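# Assemble two printed parts to match the model on the stand

## Task

Join the two printed parts so they match the assembled example on the stand. The robot must not fall over or finish tilted, and nothing may be knocked over or pushed out of the work area.

## Robot and tools

Robot: a Dexmate Vega on three wheels. It has two steerable, driven front wheels and a passive rear caster. A folding torso has three joints: hip, knee and waist, which fold like a Z. On top sit two 7-joint arms with grippers and a head with a camera. From above it measures 0.70 m long and 0.63 m wide, and its front edge is 0.35 m ahead of the base origin. It starts in the stand posture (hip 0.469, knee 1.617, waist 1.048). Other presets (hip, knee, waist): stand_high 0.78, 1.57, 0.44; lean_20 0.52, 1.05, 0.18; lean_45 0.52, 1.05, -0.26; low_lean_45 0, 0, -0.79. How far the chest leans forward equals knee - hip - waist. Fold both arms before going to low_lean_45. Arms hanging straight down in the leaning postures hit the base.

Frames: all positions are in metres. The base frame sits on the floor at the turning point, 0.185 m behind the front axle, with x forward, y left and z up. left_hand and right_hand report a point between the fingers, 0.033 m back from the closed tips. In the hand's own axes the fingers point along z, close along y, and the camera side faces -x. The odometry frame is the base frame as it was at the start.

Tool move: one action per call, plus an optional cameras list (head_camera, left_wrist_camera, right_wrist_camera or all). An action is one of two kinds. The first is base and/or joints, with optional speeds or min_time_s. The second is target, optionally with min_time_s. All motions start together. A call with no action just reports the state and images.
- base: exactly one key. These are offsets from where the base last measured itself. translate_m: metres, forward +, range -2 to 2. strafe_m: metres, left +, range -2 to 2; heading may drift up to about 0.02 rad. rotate_rad: radians, counter-clockwise seen from above +, range -3.2 to 3.2. The front wheels first steer toward a new direction, taking up to about 1.1 s.
- joints: a single object of absolute targets keyed by joint name, in radians. The arm keys are left_/right_ shoulder_pitch, shoulder_yaw, upper_arm_roll, elbow, forearm_roll, wrist_pitch, wrist_yaw and gripper. The other keys are torso_hip/knee/waist and head_pan, head_tilt, head_camera_tilt, each name ending in _rad. Signs are mirrored between the arms. On the left arm, positive shoulder pitch and positive wrist pitch tip downward. On the right arm, negative does. Elbow 0 is straight and negative bends it. Gripper range is 0 (shut) to 0.785, the angle of each finger. Folded posture, in arm key order from shoulder_pitch to wrist_yaw: left 1, 0.5, -0.6, -2.5, 0, -0.9, 0; right -1, -0.5, 0.6, -2.5, 0, 0.9, 0. Torso joints named together arrive together.
- target: an absolute pose for one hand in the base frame. Keys: side (left/right), x, y, z (-3 to 3 m), pitch_deg (90 = fingers down, 0 = level, -30 to 95), heading_deg (0 = fingers forward, counter-clockwise +), roll_deg (default 0, clockwise seen from behind the hand +), with heading and roll each in -360 to 360. Optional line_only true means the move is refused unless it can go as a straight line. The plan is checked against the robot's own body only, not the scene. Moves are straight lines up to 45 cm; otherwise the arm takes an arc that can swing the elbow wide. A single target runs at most 9.9 s. After "short (part of ...)", send it again.
- speeds: top speed per base key for this action only. translate 0.04 to 0.5 m/s (default 0.3), strafe 0.04 to 0.3, rotate 0.1 to 0.6 rad/s.
- min_time_s: 0.1 to 8 s, the minimum duration of arm and head motions.
An unknown key makes the call invalid. An out-of-range value is refused. After a refusal or a stop, later move, wait and finished_scene calls in the same reply are skipped.

wait: seconds 0 to 10, plus optional cameras. The robot keeps its last command. zoom_image: camera plus region [x0, y0, x1, y1] in pixels of that camera's latest image, at most 504 by 504. Image sizes are 896x560 for the head camera and 672x420 for the wrist cameras. read_manual: licence text only. finished_scene: ends the scene permanently. The assembly must hold without the robot.

Results: the move line says done, or the worst status among the motions. Hand status is reached (within 10 mm and 2 degrees), short (with the remaining distance) or refused (with the reason). off_target means the part rested away from its goal and may still be pushing. contact_stop and time_out mean the part halted and dropped its goal; a contact_stop halts that whole arm, or the whole torso group. "joint command not followed" or "pose unreachable" means the collision checker held the arm back. on_its_own lists motions you did not command. base_odometry counts wheel turns only. If turned_by_imu exceeds 0.03 rad after a straight or sideways drive, the base probably struck something. A time_out while driving means the base was blocked. base_tilt gives forward/right lean in degrees, with about 2 degrees of error. Reported hand positions grow less accurate at long reach. A gripper's angle does not show whether it is holding something.

Gripper: the pads open in a V. Their gap is about 0.24 x angle - 0.002 m at the hand point, and wider at the tips. A harder squeeze comes from commanding an angle further below the object's width. Squeezing too hard can shoot a wide part out of a fingertip grip. Thin parts are held only weakly.

Avoid the following. Tipping: nothing prevents a fall, and a fallen robot stays down. Drive gently when leaning forward with a load. Hard arm-to-arm contact, including fingers and a gripper closing on the other hand: it can end the scene. Torque faults: contact torque limits are 142 N m (shoulders), 76 (upper arm roll, elbow) and 23.7 (wrist joints); a fault freezes the arm for 10 s. Overheating: at 80 °C the arm stops for 30 to 60 s. Stretching, holding loads or pressing against something heats the motors, so back away after any stop. The base keeps pushing into furniture instead of stopping. Knocking over or scattering parts, dropping them from a height, or releasing them while they move all spoil the task. The scene keeps running while you think.

Each tool is called after ">>>" by a JSON object that holds its "method" and its "body".

## Session

>>> {"method": "move", "body": {}}

Scene clock: 0.00 s.
Joint torques (N m): no reading
Motor temperatures (°C): left_arm=[31 29 29 30 32 37 40] | right_arm=[29 29 30 33 35 37 35]
base_odometry: x=+0.000 y=+0.000 heading=+0.000
turned_by_wheels: +0.000
turned_by_imu: +0.000
base_tilt: forward=-0.5 right=+0.1
base_status: not commanded
joint_positions: torso_hip_rad=+0.469 torso_knee_rad=+1.617 torso_waist_rad=+1.048 left_shoulder_pitch_rad=+2.208 left_shoulder_yaw_rad=+0.019 left_upper_arm_roll_rad=-0.010 left_elbow_rad=-1.105 left_forearm_roll_rad=-0.012 left_wrist_pitch_rad=-0.481 left_wrist_yaw_rad=-0.018 left_gripper_rad=+0.005 right_shoulder_pitch_rad=-2.202 right_shoulder_yaw_rad=+0.012 right_upper_arm_roll_rad=+0.007 right_elbow_rad=-1.107 right_forearm_roll_rad=-0.015 right_wrist_pitch_rad=+0.483 right_wrist_yaw_rad=+0.000 right_gripper_rad=+0.005 head_pan_rad=+0.000 head_tilt_rad=+0.000 head_camera_tilt_rad=+0.000
joint_status: not commanded
chest: x=-0.0111 y=+0.0000 z=+1.4155 quat_wxyz=(+0.999, +0.000, +0.050, +0.000) (m; base frame)
left_hand: x=+0.1672 y=+0.2407 z=+0.6208 quat_wxyz=(+0.412, +0.004, +0.911, +0.000) pitch_deg=+41.3 heading_deg=-0.2 roll_deg=+0.4 back=up (m; base frame)
right_hand: x=+0.1739 y=-0.2265 z=+0.6230 quat_wxyz=(+0.417, +0.000, +0.909, +0.000) pitch_deg=+40.8 heading_deg=+0.0 roll_deg=-0.1 back=up (m; base frame)
pictures: head_camera, left_wrist_camera, right_wrist_camera

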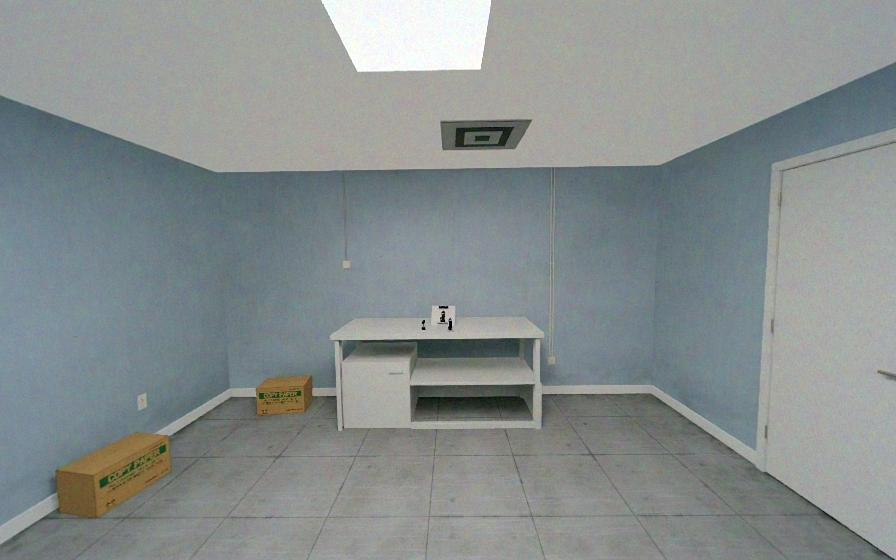

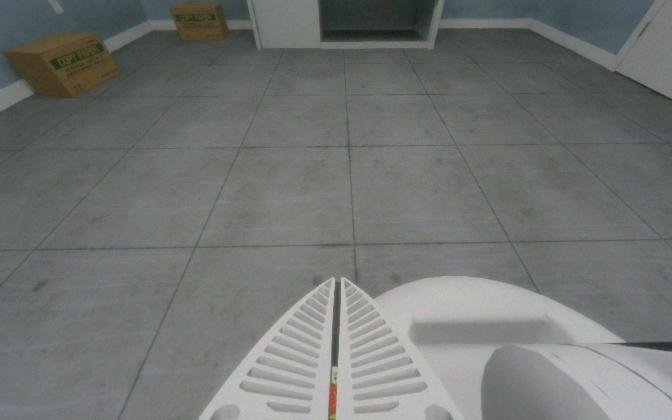

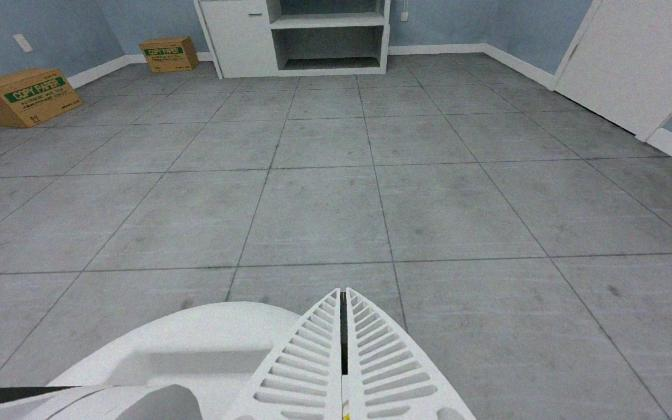

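>>> {"method": "zoom_image", "body": {"camera": "head_camera", "region": [380, 280, 500, 350]}}

>>> {"method": "zoom_image", "body": {"camera": "head_camera", "region": [320, 290, 560, 440]}}

Scaled by 4.200 from the camera's 896x560 image, which has a finer 960x600 frame.

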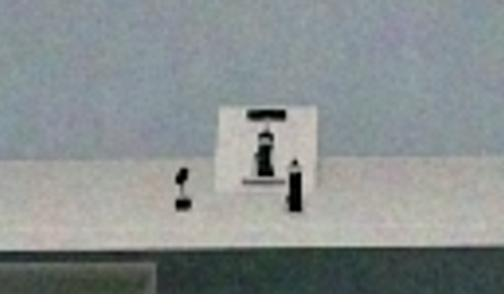

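Scaled by 2.100 from the camera's 896x560 image, which has a finer 960x600 frame.

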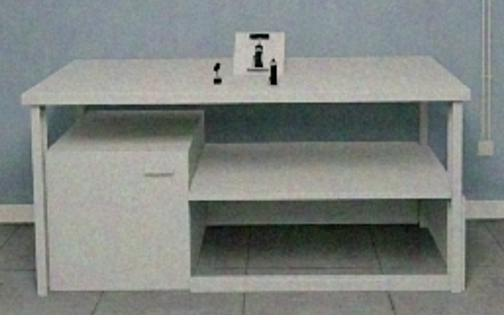

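>>> {"method": "move", "body": {"base": {"translate_m": 1.3}, "joints": {"head_camera_tilt_rad": 0.3}, "cameras": ["head_camera"]}}

Scene clock: 7.53 s.
Joint torques (N m): left_arm=[4.03 -1.05 -0.82 -2.06 0.24 -1.04 0.38] | right_arm=[-4.55 0.87 0 -3.43 0.17 1.06 -0.24]
move: done
base_odometry: x=+1.300 y=-0.001 heading=+0.000
turned_by_wheels: +0.000
turned_by_imu: -0.002
base_tilt: forward=-0.3 right=+0.3
base_status: done
joint_positions: torso_hip_rad=+0.469 torso_knee_rad=+1.617 torso_waist_rad=+1.048 left_shoulder_pitch_rad=+2.208 left_shoulder_yaw_rad=+0.019 left_upper_arm_roll_rad=-0.010 left_elbow_rad=-1.105 left_forearm_roll_rad=-0.012 left_wrist_pitch_rad=-0.481 left_wrist_yaw_rad=-0.018 left_gripper_rad=+0.005 right_shoulder_pitch_rad=-2.202 right_shoulder_yaw_rad=+0.012 right_upper_arm_roll_rad=+0.007 right_elbow_rad=-1.107 right_forearm_roll_rad=-0.015 right_wrist_pitch_rad=+0.483 right_wrist_yaw_rad=+0.000 right_gripper_rad=+0.005 head_pan_rad=+0.000 head_tilt_rad=+0.000 head_camera_tilt_rad=+0.300
joint_status: all done
chest: x=-0.0111 y=+0.0000 z=+1.4155 quat_wxyz=(+0.999, +0.000, +0.050, +0.000) (m; base frame)
left_hand: x=+0.1672 y=+0.2407 z=+0.6208 quat_wxyz=(+0.412, +0.004, +0.911, +0.000) pitch_deg=+41.3 heading_deg=-0.2 roll_deg=+0.4 back=up (m; base frame)
right_hand: x=+0.1739 y=-0.2265 z=+0.6230 quat_wxyz=(+0.417, -0.001, +0.909, +0.000) pitch_deg=+40.8 heading_deg=+0.0 roll_deg=-0.1 back=up (m; base frame)
pictures: head_camera

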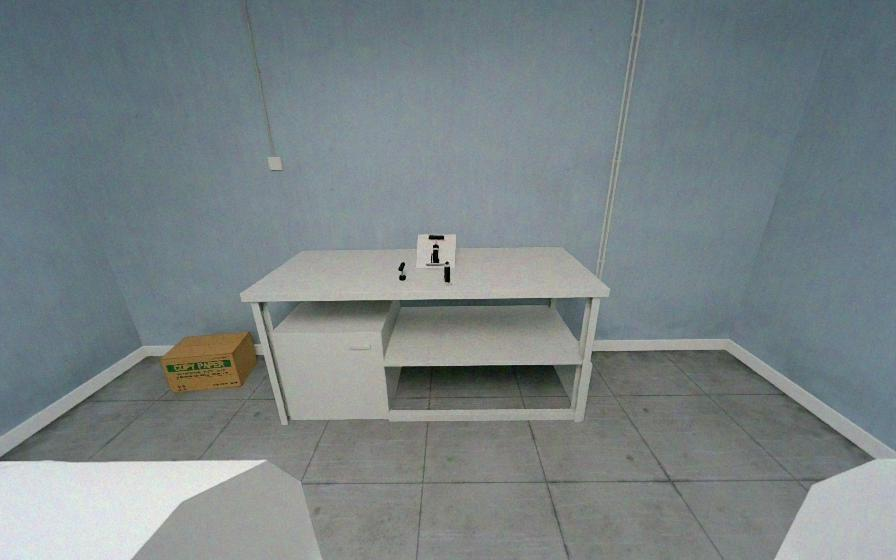

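>>> {"method": "zoom_image", "body": {"camera": "head_camera", "region": [385, 225, 475, 290]}}

Scaled by 5.600 from the camera's 896x560 image, which has a finer 960x600 frame.

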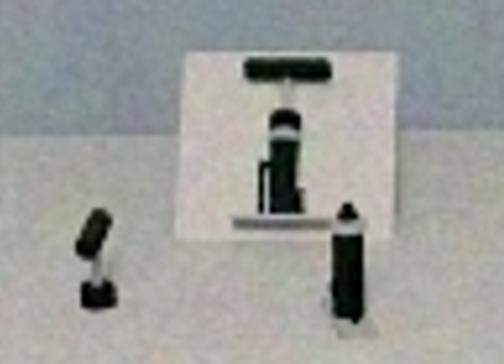

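>>> {"method": "move", "body": {"target": {"side": "left", "x": 0.42, "y": 0.30, "z": 1.10, "pitch_deg": 45, "heading_deg": 0}}}

>>> {"method": "move", "body": {"target": {"side": "right", "x": 0.42, "y": -0.30, "z": 1.10, "pitch_deg": 45, "heading_deg": 0}, "cameras": ["all"]}}

Scene clock: 16.03 s.
Joint torques (N m): left_arm=[0.78 5.66 -10.38 -1.22 0.16 1.11 -0.21] | right_arm=[-3.56 -0.56 -0.36 -3.78 0.36 1.54 -0.48]
move: done
base_odometry: x=+1.300 y=-0.001 heading=+0.001
turned_by_wheels: +0.000
turned_by_imu: -0.002
base_tilt: forward=-0.2 right=+0.1
base_status: not commanded
joint_positions: torso_hip_rad=+0.469 torso_knee_rad=+1.617 torso_waist_rad=+1.048 left_shoulder_pitch_rad=+2.744 left_shoulder_yaw_rad=+1.337 left_upper_arm_roll_rad=-1.091 left_elbow_rad=-2.550 left_forearm_roll_rad=+1.165 left_wrist_pitch_rad=-0.491 left_wrist_yaw_rad=-0.911 left_gripper_rad=+0.005 right_shoulder_pitch_rad=-2.202 right_shoulder_yaw_rad=+0.012 right_upper_arm_roll_rad=+0.007 right_elbow_rad=-1.107 right_forearm_roll_rad=-0.015 right_wrist_pitch_rad=+0.483 right_wrist_yaw_rad=+0.000 right_gripper_rad=+0.005 head_pan_rad=+0.000 head_tilt_rad=+0.000 head_camera_tilt_rad=+0.300
joint_status: not commanded
chest: x=-0.0111 y=+0.0000 z=+1.4155 quat_wxyz=(+0.999, +0.000, +0.050, +0.000) (m; base frame)
left_hand: x=+0.4194 y=+0.3020 z=+1.0980 quat_wxyz=(+0.002, +0.925, +0.004, +0.380) pitch_deg=+45.3 heading_deg=+0.0 roll_deg=-0.5 back=down (m; base frame)
left_hand_status: reached (checked arc [a long move; over the whole arc the hand travels 0.64 m to end 0.55 m from its start, up to 0.14 m off the straight line; left_elbow_rad turns most, 1.45 rad; on the way or at its end the hand turns up to 180 deg from its attitude at the start], planned for 4.9 s): 3 mm and 0.6 deg off.
right_hand: x=+0.1739 y=-0.2265 z=+0.6230 quat_wxyz=(+0.417, -0.001, +0.909, +0.000) pitch_deg=+40.8 heading_deg=+0.0 roll_deg=-0.1 back=up (m; base frame)
pictures: none

Scene clock: 22.33 s.
Joint torques (N m): left_arm=[1.34 4.13 -9.68 -0.73 0.57 0.58 -0.18] | right_arm=[-0.79 -4.47 11.81 -3.05 -0.74 -1.62 -0.04]
move: done
base_odometry: x=+1.300 y=-0.001 heading=+0.001
turned_by_wheels: +0.000
turned_by_imu: -0.002
base_tilt: forward=-0.1 right=+0.1
base_status: not commanded
joint_positions: torso_hip_rad=+0.469 torso_knee_rad=+1.617 torso_waist_rad=+1.048 left_shoulder_pitch_rad=+2.745 left_shoulder_yaw_rad=+1.341 left_upper_arm_roll_rad=-1.095 left_elbow_rad=-2.555 left_forearm_roll_rad=+1.168 left_wrist_pitch_rad=-0.491 left_wrist_yaw_rad=-0.914 left_gripper_rad=+0.005 right_shoulder_pitch_rad=-2.705 right_shoulder_yaw_rad=-1.329 right_upper_arm_roll_rad=+1.061 right_elbow_rad=-2.552 right_forearm_roll_rad=-1.162 right_wrist_pitch_rad=+0.503 right_wrist_yaw_rad=+0.917 right_gripper_rad=+0.005 head_pan_rad=+0.000 head_tilt_rad=+0.000 head_camera_tilt_rad=+0.300
joint_status: not commanded
chest: x=-0.0111 y=+0.0000 z=+1.4155 quat_wxyz=(+0.999, +0.000, +0.050, +0.000) (m; base frame)
left_hand: x=+0.4199 y=+0.3000 z=+1.0999 quat_wxyz=(+0.000, +0.924, +0.000, +0.383) pitch_deg=+45.0 heading_deg=+0.0 roll_deg=+0.0 back=down (m; base frame)
right_hand: x=+0.4194 y=-0.3019 z=+1.0980 quat_wxyz=(+0.002, -0.925, +0.004, -0.380) pitch_deg=+45.3 heading_deg=+0.0 roll_deg=+0.5 back=down (m; base frame)
right_hand_status: reached (checked arc [a long move; over the whole arc the hand travels 0.63 m to end 0.54 m from its start, up to 0.14 m off the straight line; right_elbow_rad turns most, 1.45 rad; on the way or at its end the hand turns up to 180 deg from its attitude at the start], planned for 4.9 s): 3 mm and 0.6 deg off.
pictures: head_camera, left_wrist_camera, right_wrist_camera

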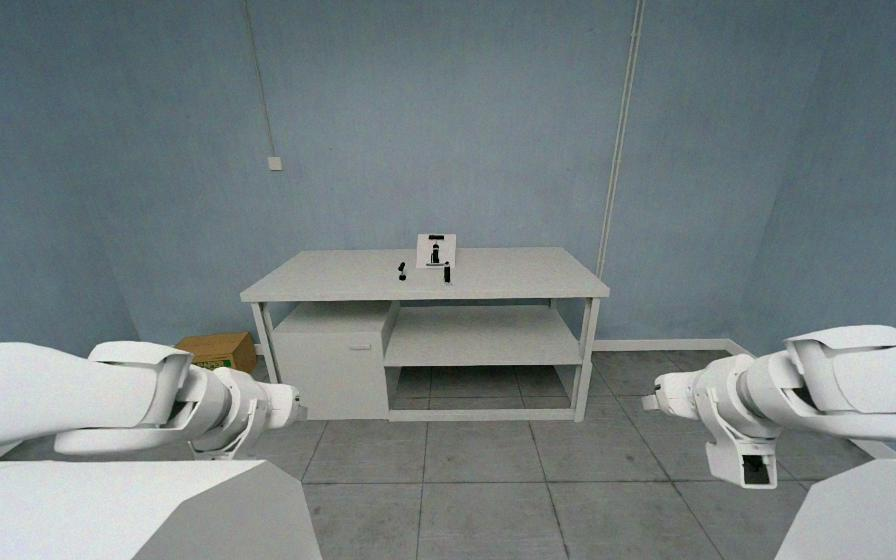

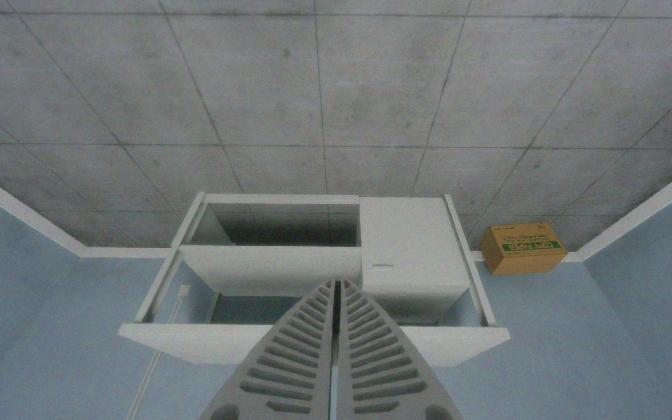

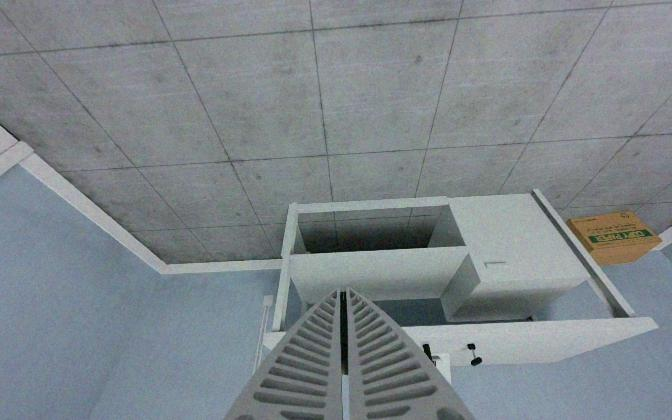

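>>> {"method": "move", "body": {"joints": {"left_shoulder_pitch_rad": 1.7, "left_shoulder_yaw_rad": 0.0, "left_upper_arm_roll_rad": 0.0, "left_elbow_rad": -2.5, "left_forearm_roll_rad": 0.0, "left_wrist_pitch_rad": 1.3, "left_wrist_yaw_rad": 0.0, "right_shoulder_pitch_rad": -1.7, "right_shoulder_yaw_rad": 0.0, "right_upper_arm_roll_rad": 0.0, "right_elbow_rad": -2.5, "right_forearm_roll_rad": 0.0, "right_wrist_pitch_rad": -1.3, "right_wrist_yaw_rad": 0.0}, "cameras": ["head_camera"]}}

Scene clock: 33.83 s.
Joint torques (N m): left_arm=[-13.61 -2.89 0.52 -4.57 -0.19 -0.93 0.28] | right_arm=[15.19 1.68 -3.47 -5.03 0.48 1.83 0.05]
move: done
base_odometry: x=+1.300 y=-0.001 heading=+0.001
turned_by_wheels: +0.000
turned_by_imu: -0.003
base_tilt: forward=-0.5 right=+0.2
base_status: not commanded
joint_positions: torso_hip_rad=+0.469 torso_knee_rad=+1.617 torso_waist_rad=+1.048 left_shoulder_pitch_rad=+1.703 left_shoulder_yaw_rad=+0.004 left_upper_arm_roll_rad=-0.003 left_elbow_rad=-2.500 left_forearm_roll_rad=+0.003 left_wrist_pitch_rad=+1.296 left_wrist_yaw_rad=-0.003 left_gripper_rad=+0.005 right_shoulder_pitch_rad=-1.703 right_shoulder_yaw_rad=-0.004 right_upper_arm_roll_rad=+0.003 right_elbow_rad=-2.500 right_forearm_roll_rad=-0.003 right_wrist_pitch_rad=-1.295 right_wrist_yaw_rad=+0.003 right_gripper_rad=+0.005 head_pan_rad=+0.000 head_tilt_rad=+0.000 head_camera_tilt_rad=+0.300
joint_status: all done
chest: x=-0.0111 y=+0.0000 z=+1.4155 quat_wxyz=(+0.999, +0.000, +0.050, +0.000) (m; base frame)
left_hand: x=+0.5236 y=+0.2323 z=+1.0200 quat_wxyz=(+0.467, +0.000, +0.884, +0.003) pitch_deg=+34.3 heading_deg=+0.3 roll_deg=+0.4 back=up (m; base frame)
right_hand: x=+0.5237 y=-0.2328 z=+1.0202 quat_wxyz=(+0.467, +0.000, +0.884, -0.003) pitch_deg=+34.3 heading_deg=-0.4 roll_deg=-0.4 back=up (m; base frame)
pictures: head_camera

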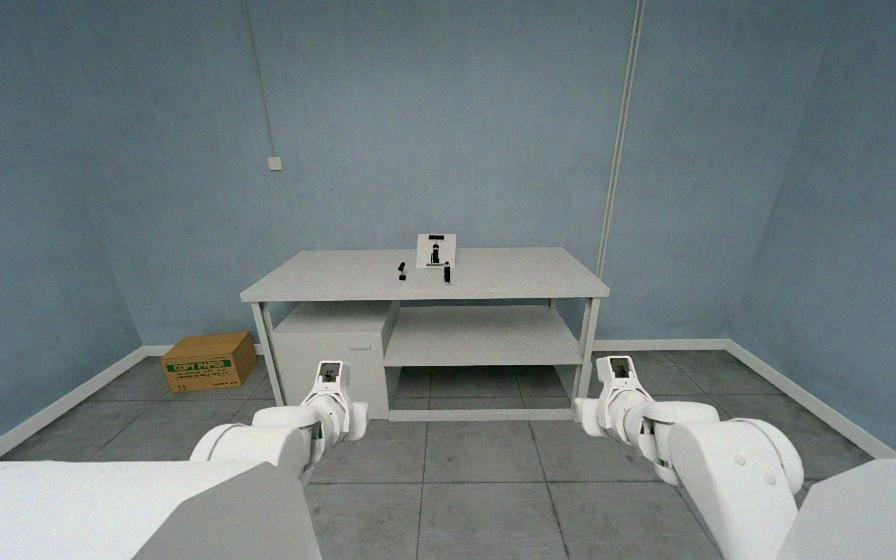

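>>> {"method": "move", "body": {"base": {"translate_m": 0.75}, "joints": {"head_camera_tilt_rad": 0.55}, "cameras": ["all"]}}

Scene clock: 38.40 s.
Joint torques (N m): left_arm=[-14.69 -3.44 2.16 -5.69 -0.16 -1.92 0.32] | right_arm=[14.94 -0.15 -2.89 -5.26 0.49 1.85 -0.29]
move: done
base_odometry: x=+2.050 y=-0.001 heading=+0.001
turned_by_wheels: +0.000
turned_by_imu: -0.001
base_tilt: forward=-0.3 right=+0.1
base_status: done
joint_positions: torso_hip_rad=+0.469 torso_knee_rad=+1.617 torso_waist_rad=+1.048 left_shoulder_pitch_rad=+1.700 left_shoulder_yaw_rad=+0.000 left_upper_arm_roll_rad=+0.000 left_elbow_rad=-2.500 left_forearm_roll_rad=+0.000 left_wrist_pitch_rad=+1.300 left_wrist_yaw_rad=+0.000 left_gripper_rad=+0.005 right_shoulder_pitch_rad=-1.700 right_shoulder_yaw_rad=+0.000 right_upper_arm_roll_rad=+0.000 right_elbow_rad=-2.500 right_forearm_roll_rad=+0.000 right_wrist_pitch_rad=-1.300 right_wrist_yaw_rad=+0.000 right_gripper_rad=+0.005 head_pan_rad=+0.000 head_tilt_rad=+0.000 head_camera_tilt_rad=+0.550
joint_status: all done
chest: x=-0.0110 y=+0.0000 z=+1.4155 quat_wxyz=(+0.999, +0.000, +0.050, +0.000) (m; base frame)
left_hand: x=+0.5239 y=+0.2294 z=+1.0200 quat_wxyz=(+0.466, +0.000, +0.885, +0.000) pitch_deg=+34.4 heading_deg=+0.0 roll_deg=+0.0 back=up (m; base frame)
right_hand: x=+0.5239 y=-0.2297 z=+1.0201 quat_wxyz=(+0.466, +0.000, +0.885, +0.000) pitch_deg=+34.4 heading_deg=+0.0 roll_deg=+0.0 back=up (m; base frame)
pictures: head_camera, left_wrist_camera, right_wrist_camera

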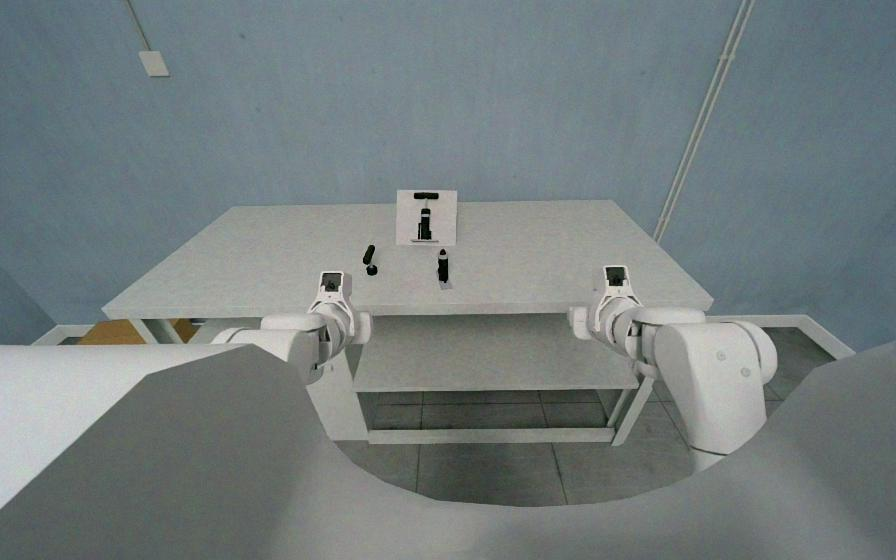

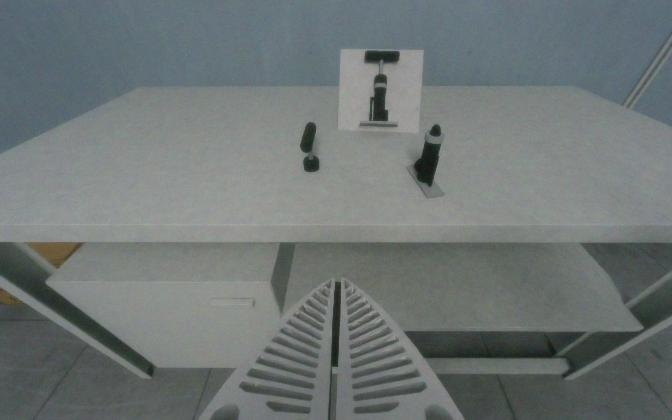

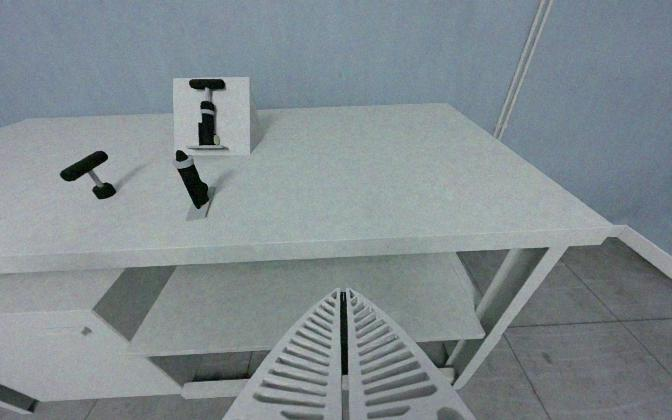

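>>> {"method": "zoom_image", "body": {"camera": "left_wrist_camera", "region": [290, 30, 460, 210]}}

>>> {"method": "zoom_image", "body": {"camera": "right_wrist_camera", "region": [40, 60, 280, 240]}}

>>> {"method": "zoom_image", "body": {"camera": "head_camera", "region": [340, 180, 480, 300]}}

Scaled by 2.800 from the camera's 672x420 image, which has a finer 960x600 frame.

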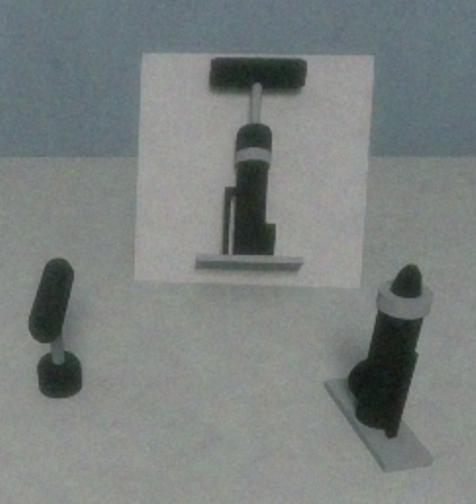

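Scaled by 2.100 from the camera's 672x420 image, which has a finer 960x600 frame.

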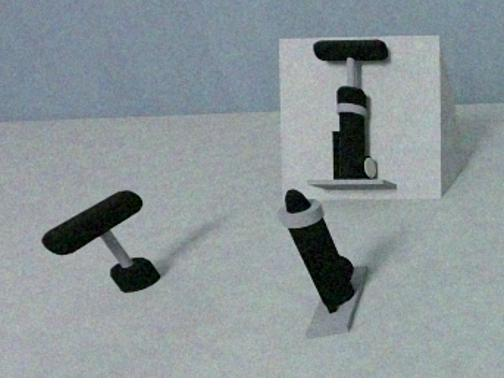

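Scaled by 3.600 from the camera's 896x560 image, which has a finer 960x600 frame.

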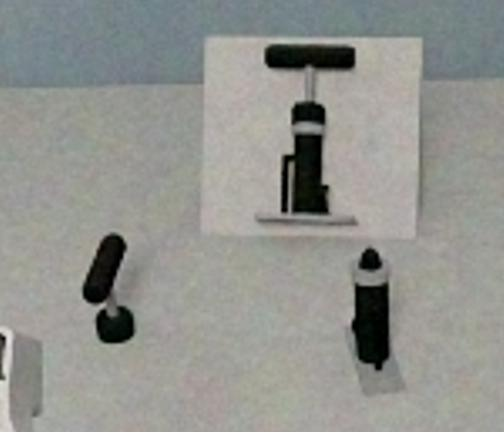

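>>> {"method": "move", "body": {"base": {"translate_m": 0.25}, "joints": {"head_camera_tilt_rad": 0.75}, "speeds": {"translate_m": 0.15}, "cameras": ["all"]}}

Scene clock: 55.03 s.
Joint torques (N m): left_arm=[-15.38 -3.95 0.1 -4.74 0.17 -1.84 0.36] | right_arm=[14.11 1.51 -2.9 -6.04 -0.03 1.5 -0.38]
move: done
base_odometry: x=+2.300 y=-0.001 heading=+0.001
turned_by_wheels: +0.000
turned_by_imu: -0.001
base_tilt: forward=-0.2 right=+0.2
base_status: done
joint_positions: torso_hip_rad=+0.469 torso_knee_rad=+1.617 torso_waist_rad=+1.048 left_shoulder_pitch_rad=+1.700 left_shoulder_yaw_rad=+0.000 left_upper_arm_roll_rad=+0.000 left_elbow_rad=-2.500 left_forearm_roll_rad=+0.000 left_wrist_pitch_rad=+1.300 left_wrist_yaw_rad=+0.000 left_gripper_rad=+0.005 right_shoulder_pitch_rad=-1.700 right_shoulder_yaw_rad=+0.000 right_upper_arm_roll_rad=+0.000 right_elbow_rad=-2.500 right_forearm_roll_rad=+0.000 right_wrist_pitch_rad=-1.300 right_wrist_yaw_rad=+0.000 right_gripper_rad=+0.005 head_pan_rad=+0.000 head_tilt_rad=+0.000 head_camera_tilt_rad=+0.750
joint_status: all done
chest: x=-0.0110 y=+0.0000 z=+1.4155 quat_wxyz=(+0.999, +0.000, +0.050, +0.000) (m; base frame)
left_hand: x=+0.5239 y=+0.2294 z=+1.0200 quat_wxyz=(+0.466, +0.000, +0.885, +0.000) pitch_deg=+34.4 heading_deg=+0.0 roll_deg=+0.0 back=up (m; base frame)
right_hand: x=+0.5239 y=-0.2297 z=+1.0201 quat_wxyz=(+0.466, +0.000, +0.885, +0.000) pitch_deg=+34.4 heading_deg=+0.0 roll_deg=+0.0 back=up (m; base frame)
pictures: head_camera, left_wrist_camera, right_wrist_camera

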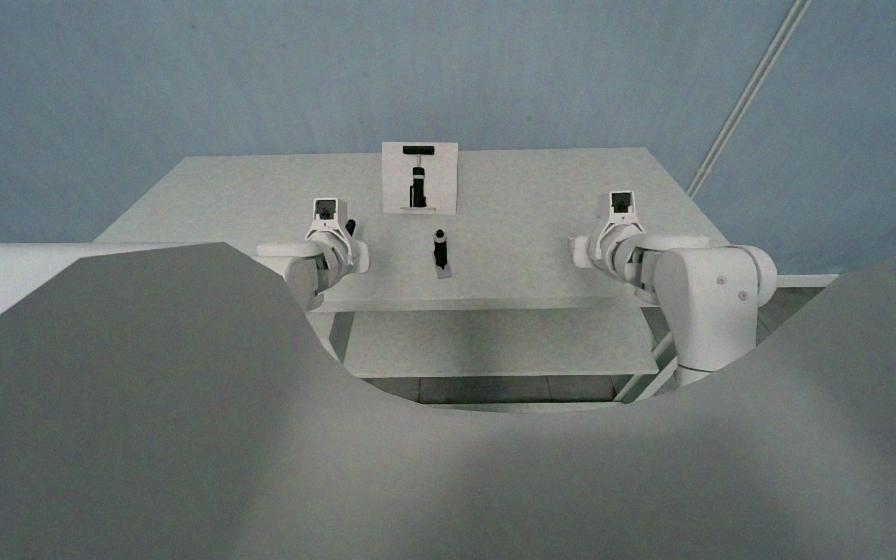

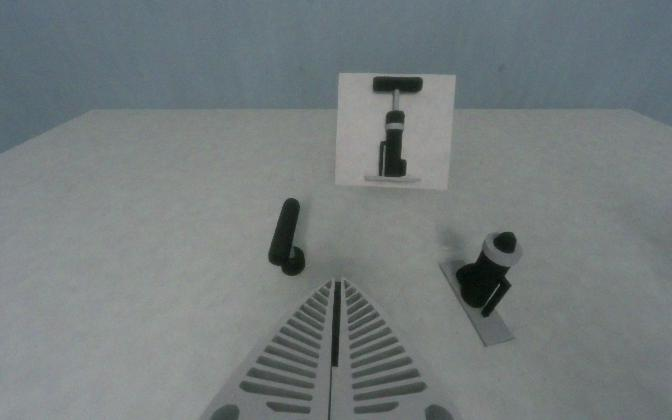

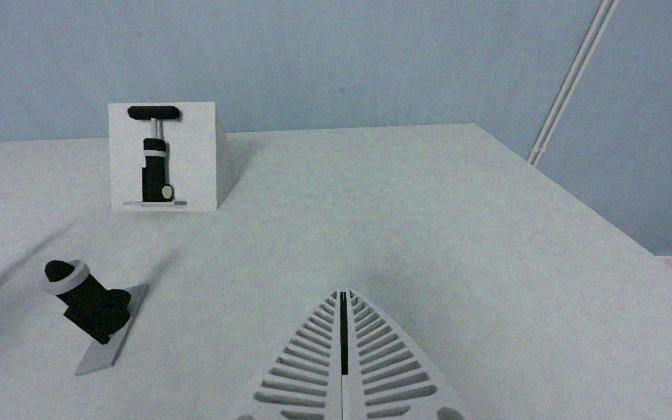

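>>> {"method": "zoom_image", "body": {"camera": "left_wrist_camera", "region": [420, 210, 560, 360]}}

>>> {"method": "zoom_image", "body": {"camera": "right_wrist_camera", "region": [30, 240, 170, 390]}}

>>> {"method": "zoom_image", "body": {"camera": "left_wrist_camera", "region": [330, 60, 470, 200]}}

>>> {"method": "zoom_image", "body": {"camera": "right_wrist_camera", "region": [90, 90, 240, 220]}}

>>> {"method": "zoom_image", "body": {"camera": "left_wrist_camera", "region": [240, 180, 340, 290]}}

Scaled by 3.360 from the camera's 672x420 image, which has a finer 960x600 frame.

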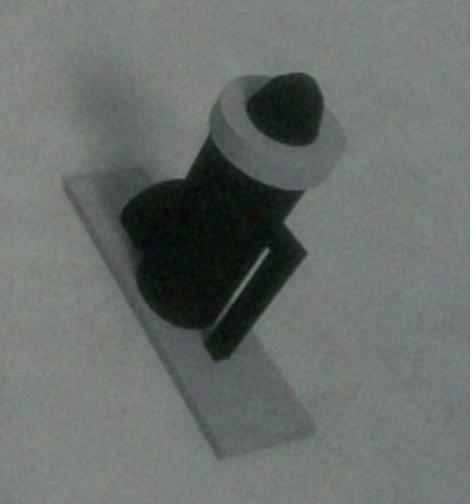

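Scaled by 3.360 from the camera's 672x420 image, which has a finer 960x600 frame.

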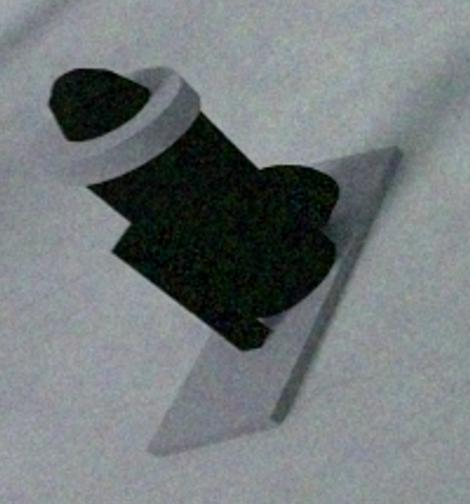

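Scaled by 3.600 from the camera's 672x420 image, which has a finer 960x600 frame.

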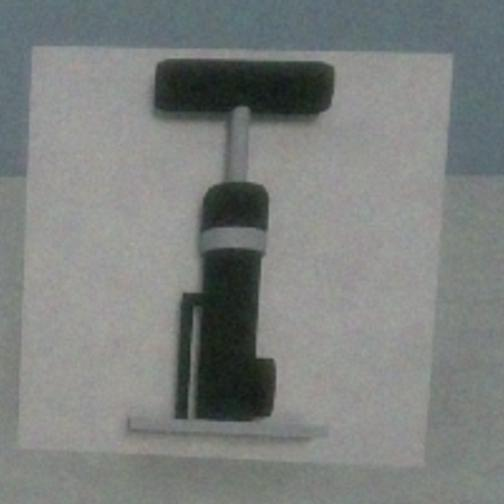

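Scaled by 3.360 from the camera's 672x420 image, which has a finer 960x600 frame.

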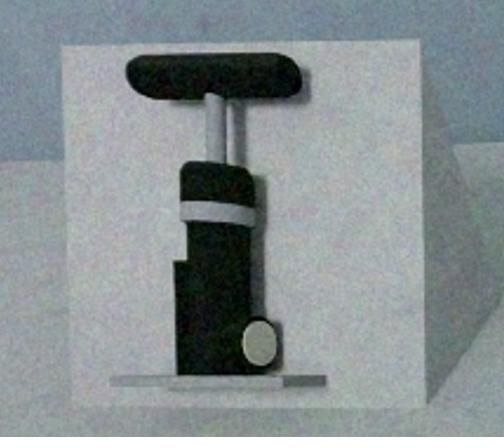

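Scaled by 4.582 from the camera's 672x420 image, which has a finer 960x600 frame.

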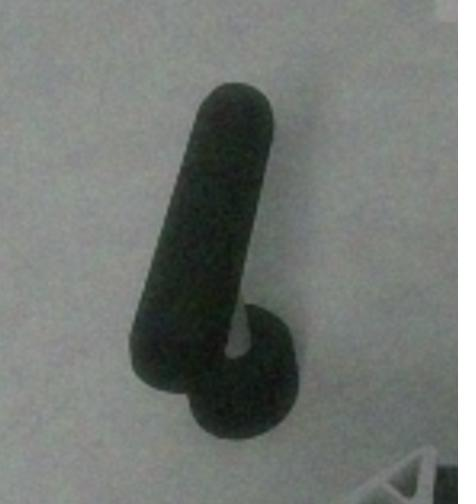

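>>> {"method": "move", "body": {"base": {"translate_m": 0.09}, "joints": {"head_camera_tilt_rad": 0.6, "head_tilt_rad": 0.25}, "speeds": {"translate_m": 0.1}, "cameras": ["all"]}}

Scene clock: 78.43 s.
Joint torques (N m): left_arm=[-15.17 -4.66 2.08 -4.43 -0.1 -0.82 0.27] | right_arm=[13.78 -0.19 -2.8 -5.97 0.37 1.56 -0.5]
move: done
base_odometry: x=+2.390 y=-0.001 heading=+0.002
turned_by_wheels: +0.000
turned_by_imu: -0.001
base_tilt: forward=-0.3 right=+0.0
base_status: done
joint_positions: torso_hip_rad=+0.469 torso_knee_rad=+1.617 torso_waist_rad=+1.048 left_shoulder_pitch_rad=+1.700 left_shoulder_yaw_rad=+0.000 left_upper_arm_roll_rad=+0.000 left_elbow_rad=-2.500 left_forearm_roll_rad=+0.000 left_wrist_pitch_rad=+1.300 left_wrist_yaw_rad=+0.000 left_gripper_rad=+0.005 right_shoulder_pitch_rad=-1.700 right_shoulder_yaw_rad=+0.000 right_upper_arm_roll_rad=+0.000 right_elbow_rad=-2.500 right_forearm_roll_rad=+0.000 right_wrist_pitch_rad=-1.300 right_wrist_yaw_rad=+0.000 right_gripper_rad=+0.005 head_pan_rad=+0.000 head_tilt_rad=+0.250 head_camera_tilt_rad=+0.600
joint_status: all done
chest: x=-0.0110 y=+0.0000 z=+1.4155 quat_wxyz=(+0.999, +0.000, +0.050, +0.000) (m; base frame)
left_hand: x=+0.5238 y=+0.2294 z=+1.0200 quat_wxyz=(+0.466, +0.000, +0.885, +0.000) pitch_deg=+34.4 heading_deg=+0.0 roll_deg=+0.0 back=up (m; base frame)
right_hand: x=+0.5239 y=-0.2297 z=+1.0201 quat_wxyz=(+0.466, +0.000, +0.885, +0.000) pitch_deg=+34.4 heading_deg=+0.0 roll_deg=+0.0 back=up (m; base frame)
pictures: head_camera, left_wrist_camera, right_wrist_camera

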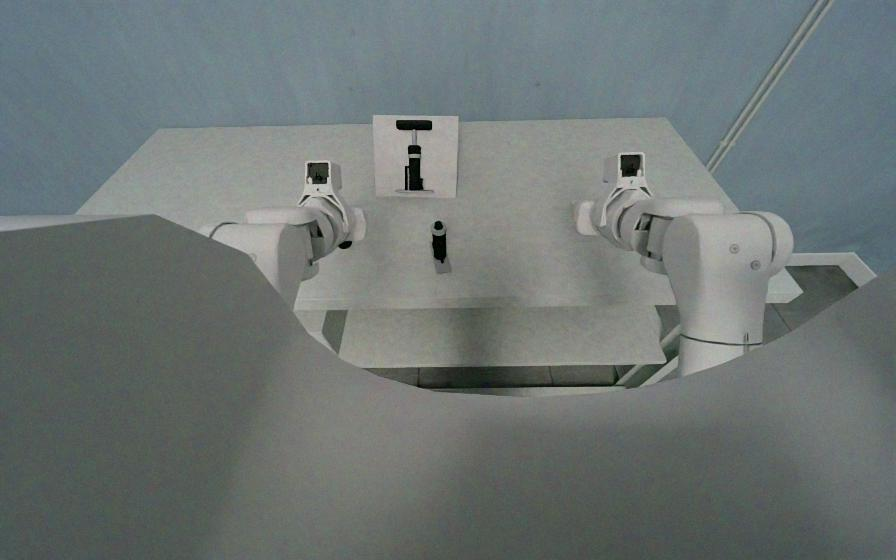

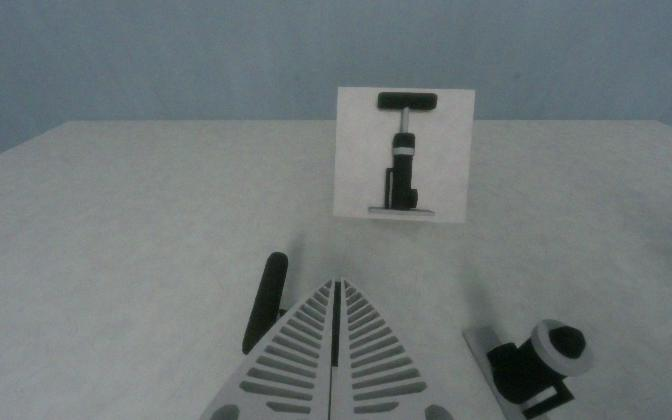

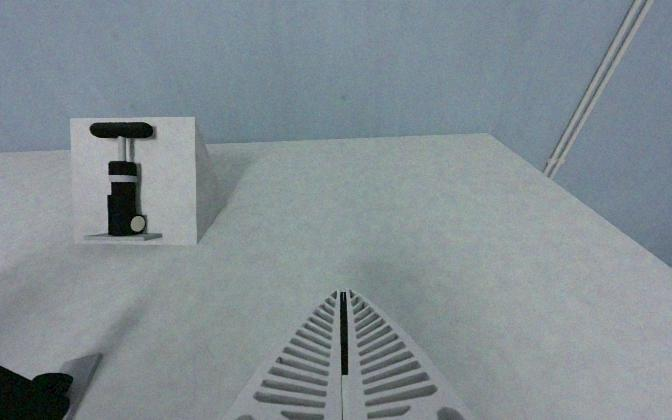

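>>> {"method": "zoom_image", "body": {"camera": "left_wrist_camera", "region": [330, 80, 480, 230]}}

>>> {"method": "zoom_image", "body": {"camera": "left_wrist_camera", "region": [450, 300, 610, 420]}}

>>> {"method": "zoom_image", "body": {"camera": "right_wrist_camera", "region": [60, 105, 220, 255]}}

>>> {"method": "zoom_image", "body": {"camera": "head_camera", "region": [290, 100, 490, 300]}}

Scaled by 3.360 from the camera's 672x420 image, which has a finer 960x600 frame.

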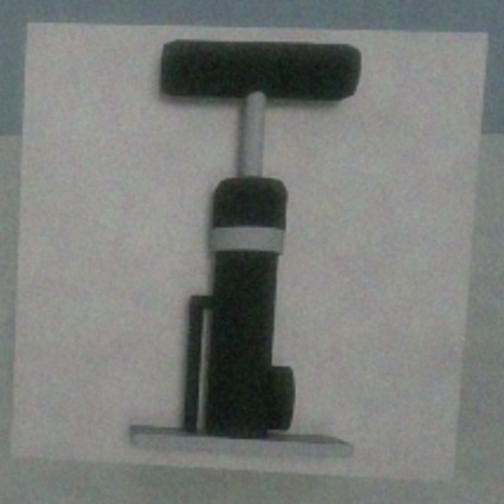

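Scaled by 3.150 from the camera's 672x420 image, which has a finer 960x600 frame.

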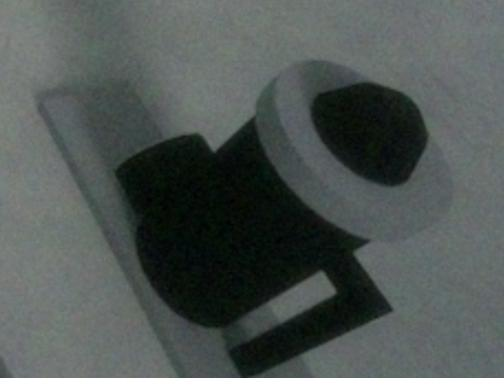

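Scaled by 3.150 from the camera's 672x420 image, which has a finer 960x600 frame.

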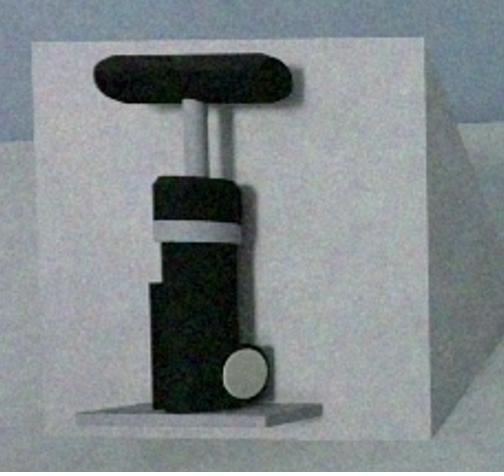

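Scaled by 2.520 from the camera's 896x560 image, which has a finer 960x600 frame.

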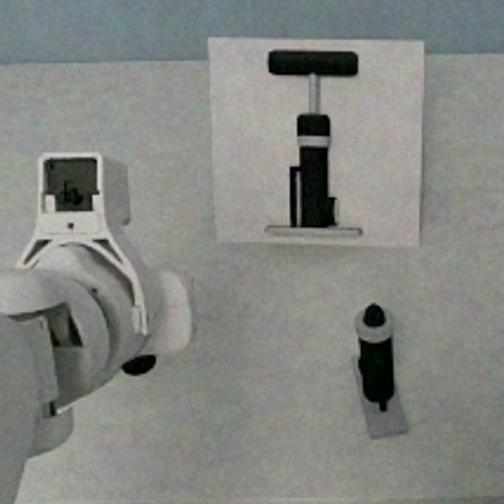

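>>> {"method": "zoom_image", "body": {"camera": "left_wrist_camera", "region": [0, 90, 170, 200]}}

>>> {"method": "zoom_image", "body": {"camera": "left_wrist_camera", "region": [502, 80, 672, 190]}}

>>> {"method": "zoom_image", "body": {"camera": "right_wrist_camera", "region": [472, 90, 672, 290]}}

>>> {"method": "zoom_image", "body": {"camera": "right_wrist_camera", "region": [0, 90, 100, 190]}}

Scaled by 2.965 from the camera's 672x420 image, which has a finer 960x600 frame.

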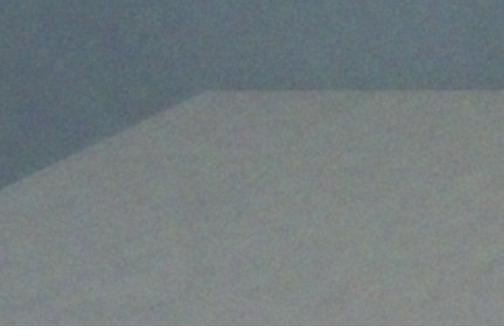

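Scaled by 2.965 from the camera's 672x420 image, which has a finer 960x600 frame.

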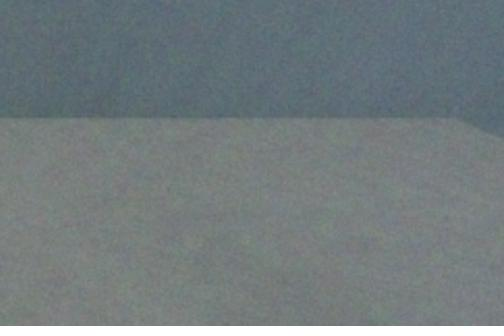

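Scaled by 2.520 from the camera's 672x420 image, which has a finer 960x600 frame.

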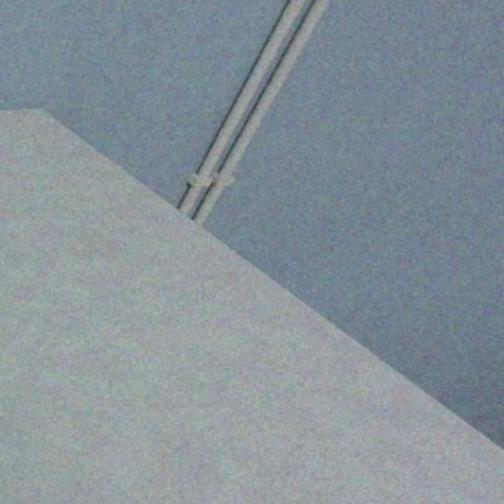

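Scaled by 5.040 from the camera's 672x420 image, which has a finer 960x600 frame.

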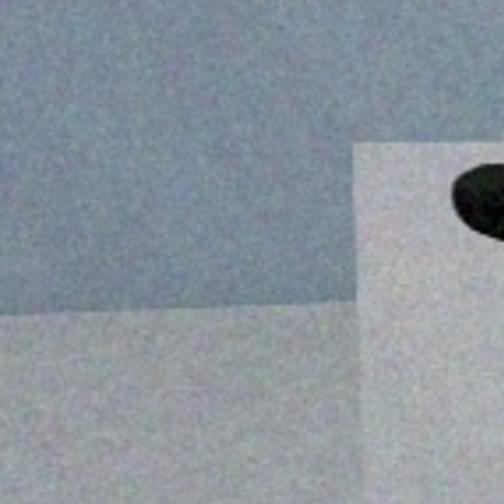

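>>> {"method": "move", "body": {"target": {"side": "left", "x": 0.437, "y": 0.062, "z": 1.03, "pitch_deg": 60, "heading_deg": 0, "line_only": true}, "cameras": ["all"]}}

Scene clock: 96.50 s.
Joint torques (N m): left_arm=[-14.84 -1.66 1.88 -4.98 -0.27 -0.68 -0.03] | right_arm=[13.98 -1.1 -2.2 -5.47 0.24 2.14 -0.43]
move: refused
base_odometry: x=+2.390 y=-0.001 heading=+0.002
turned_by_wheels: +0.000
turned_by_imu: -0.001
base_tilt: forward=-0.4 right=+0.3
base_status: not commanded
joint_positions: torso_hip_rad=+0.469 torso_knee_rad=+1.617 torso_waist_rad=+1.048 left_shoulder_pitch_rad=+1.700 left_shoulder_yaw_rad=+0.000 left_upper_arm_roll_rad=+0.000 left_elbow_rad=-2.500 left_forearm_roll_rad=+0.000 left_wrist_pitch_rad=+1.300 left_wrist_yaw_rad=+0.000 left_gripper_rad=+0.005 right_shoulder_pitch_rad=-1.700 right_shoulder_yaw_rad=+0.000 right_upper_arm_roll_rad=+0.000 right_elbow_rad=-2.500 right_forearm_roll_rad=+0.000 right_wrist_pitch_rad=-1.300 right_wrist_yaw_rad=+0.000 right_gripper_rad=+0.005 head_pan_rad=+0.000 head_tilt_rad=+0.250 head_camera_tilt_rad=+0.600
joint_status: not commanded
chest: x=-0.0110 y=+0.0000 z=+1.4155 quat_wxyz=(+0.999, +0.000, +0.050, +0.000) (m; base frame)
left_hand: x=+0.5238 y=+0.2294 z=+1.0200 quat_wxyz=(+0.466, +0.000, +0.885, +0.000) pitch_deg=+34.4 heading_deg=+0.0 roll_deg=+0.0 back=up (m; base frame)
left_hand_status: refused: neither the straight line nor an arc passes: the line comes too near the robot; the best arc brings the left palm within 1.9 cm of the chest (limit 2.0). Nothing moved.
right_hand: x=+0.5239 y=-0.2297 z=+1.0201 quat_wxyz=(+0.466, +0.000, +0.885, +0.000) pitch_deg=+34.4 heading_deg=+0.0 roll_deg=+0.0 back=up (m; base frame)
pictures: head_camera, left_wrist_camera, right_wrist_camera

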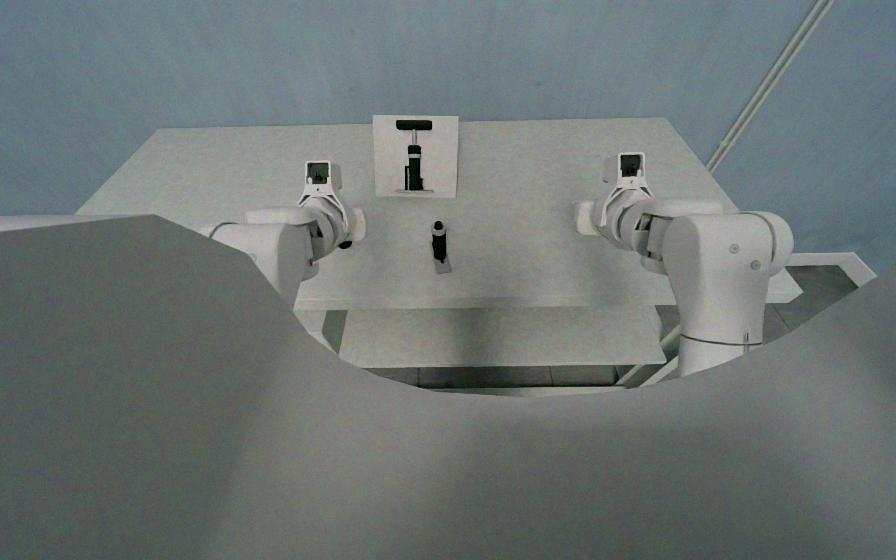

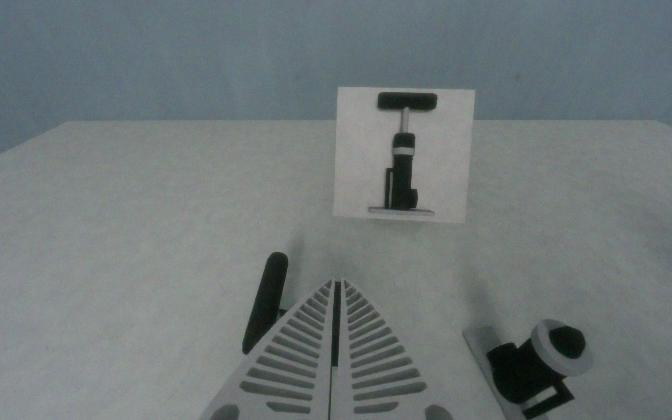

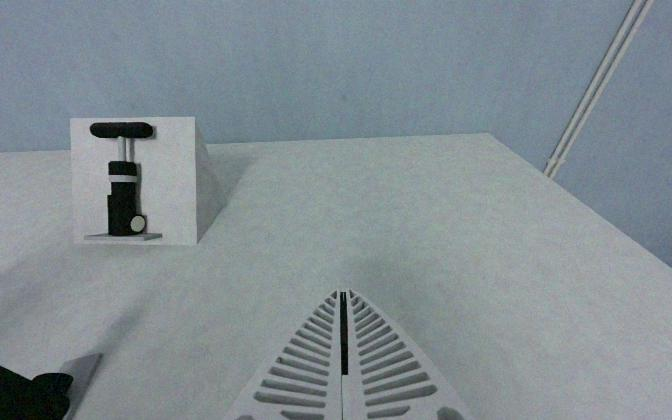

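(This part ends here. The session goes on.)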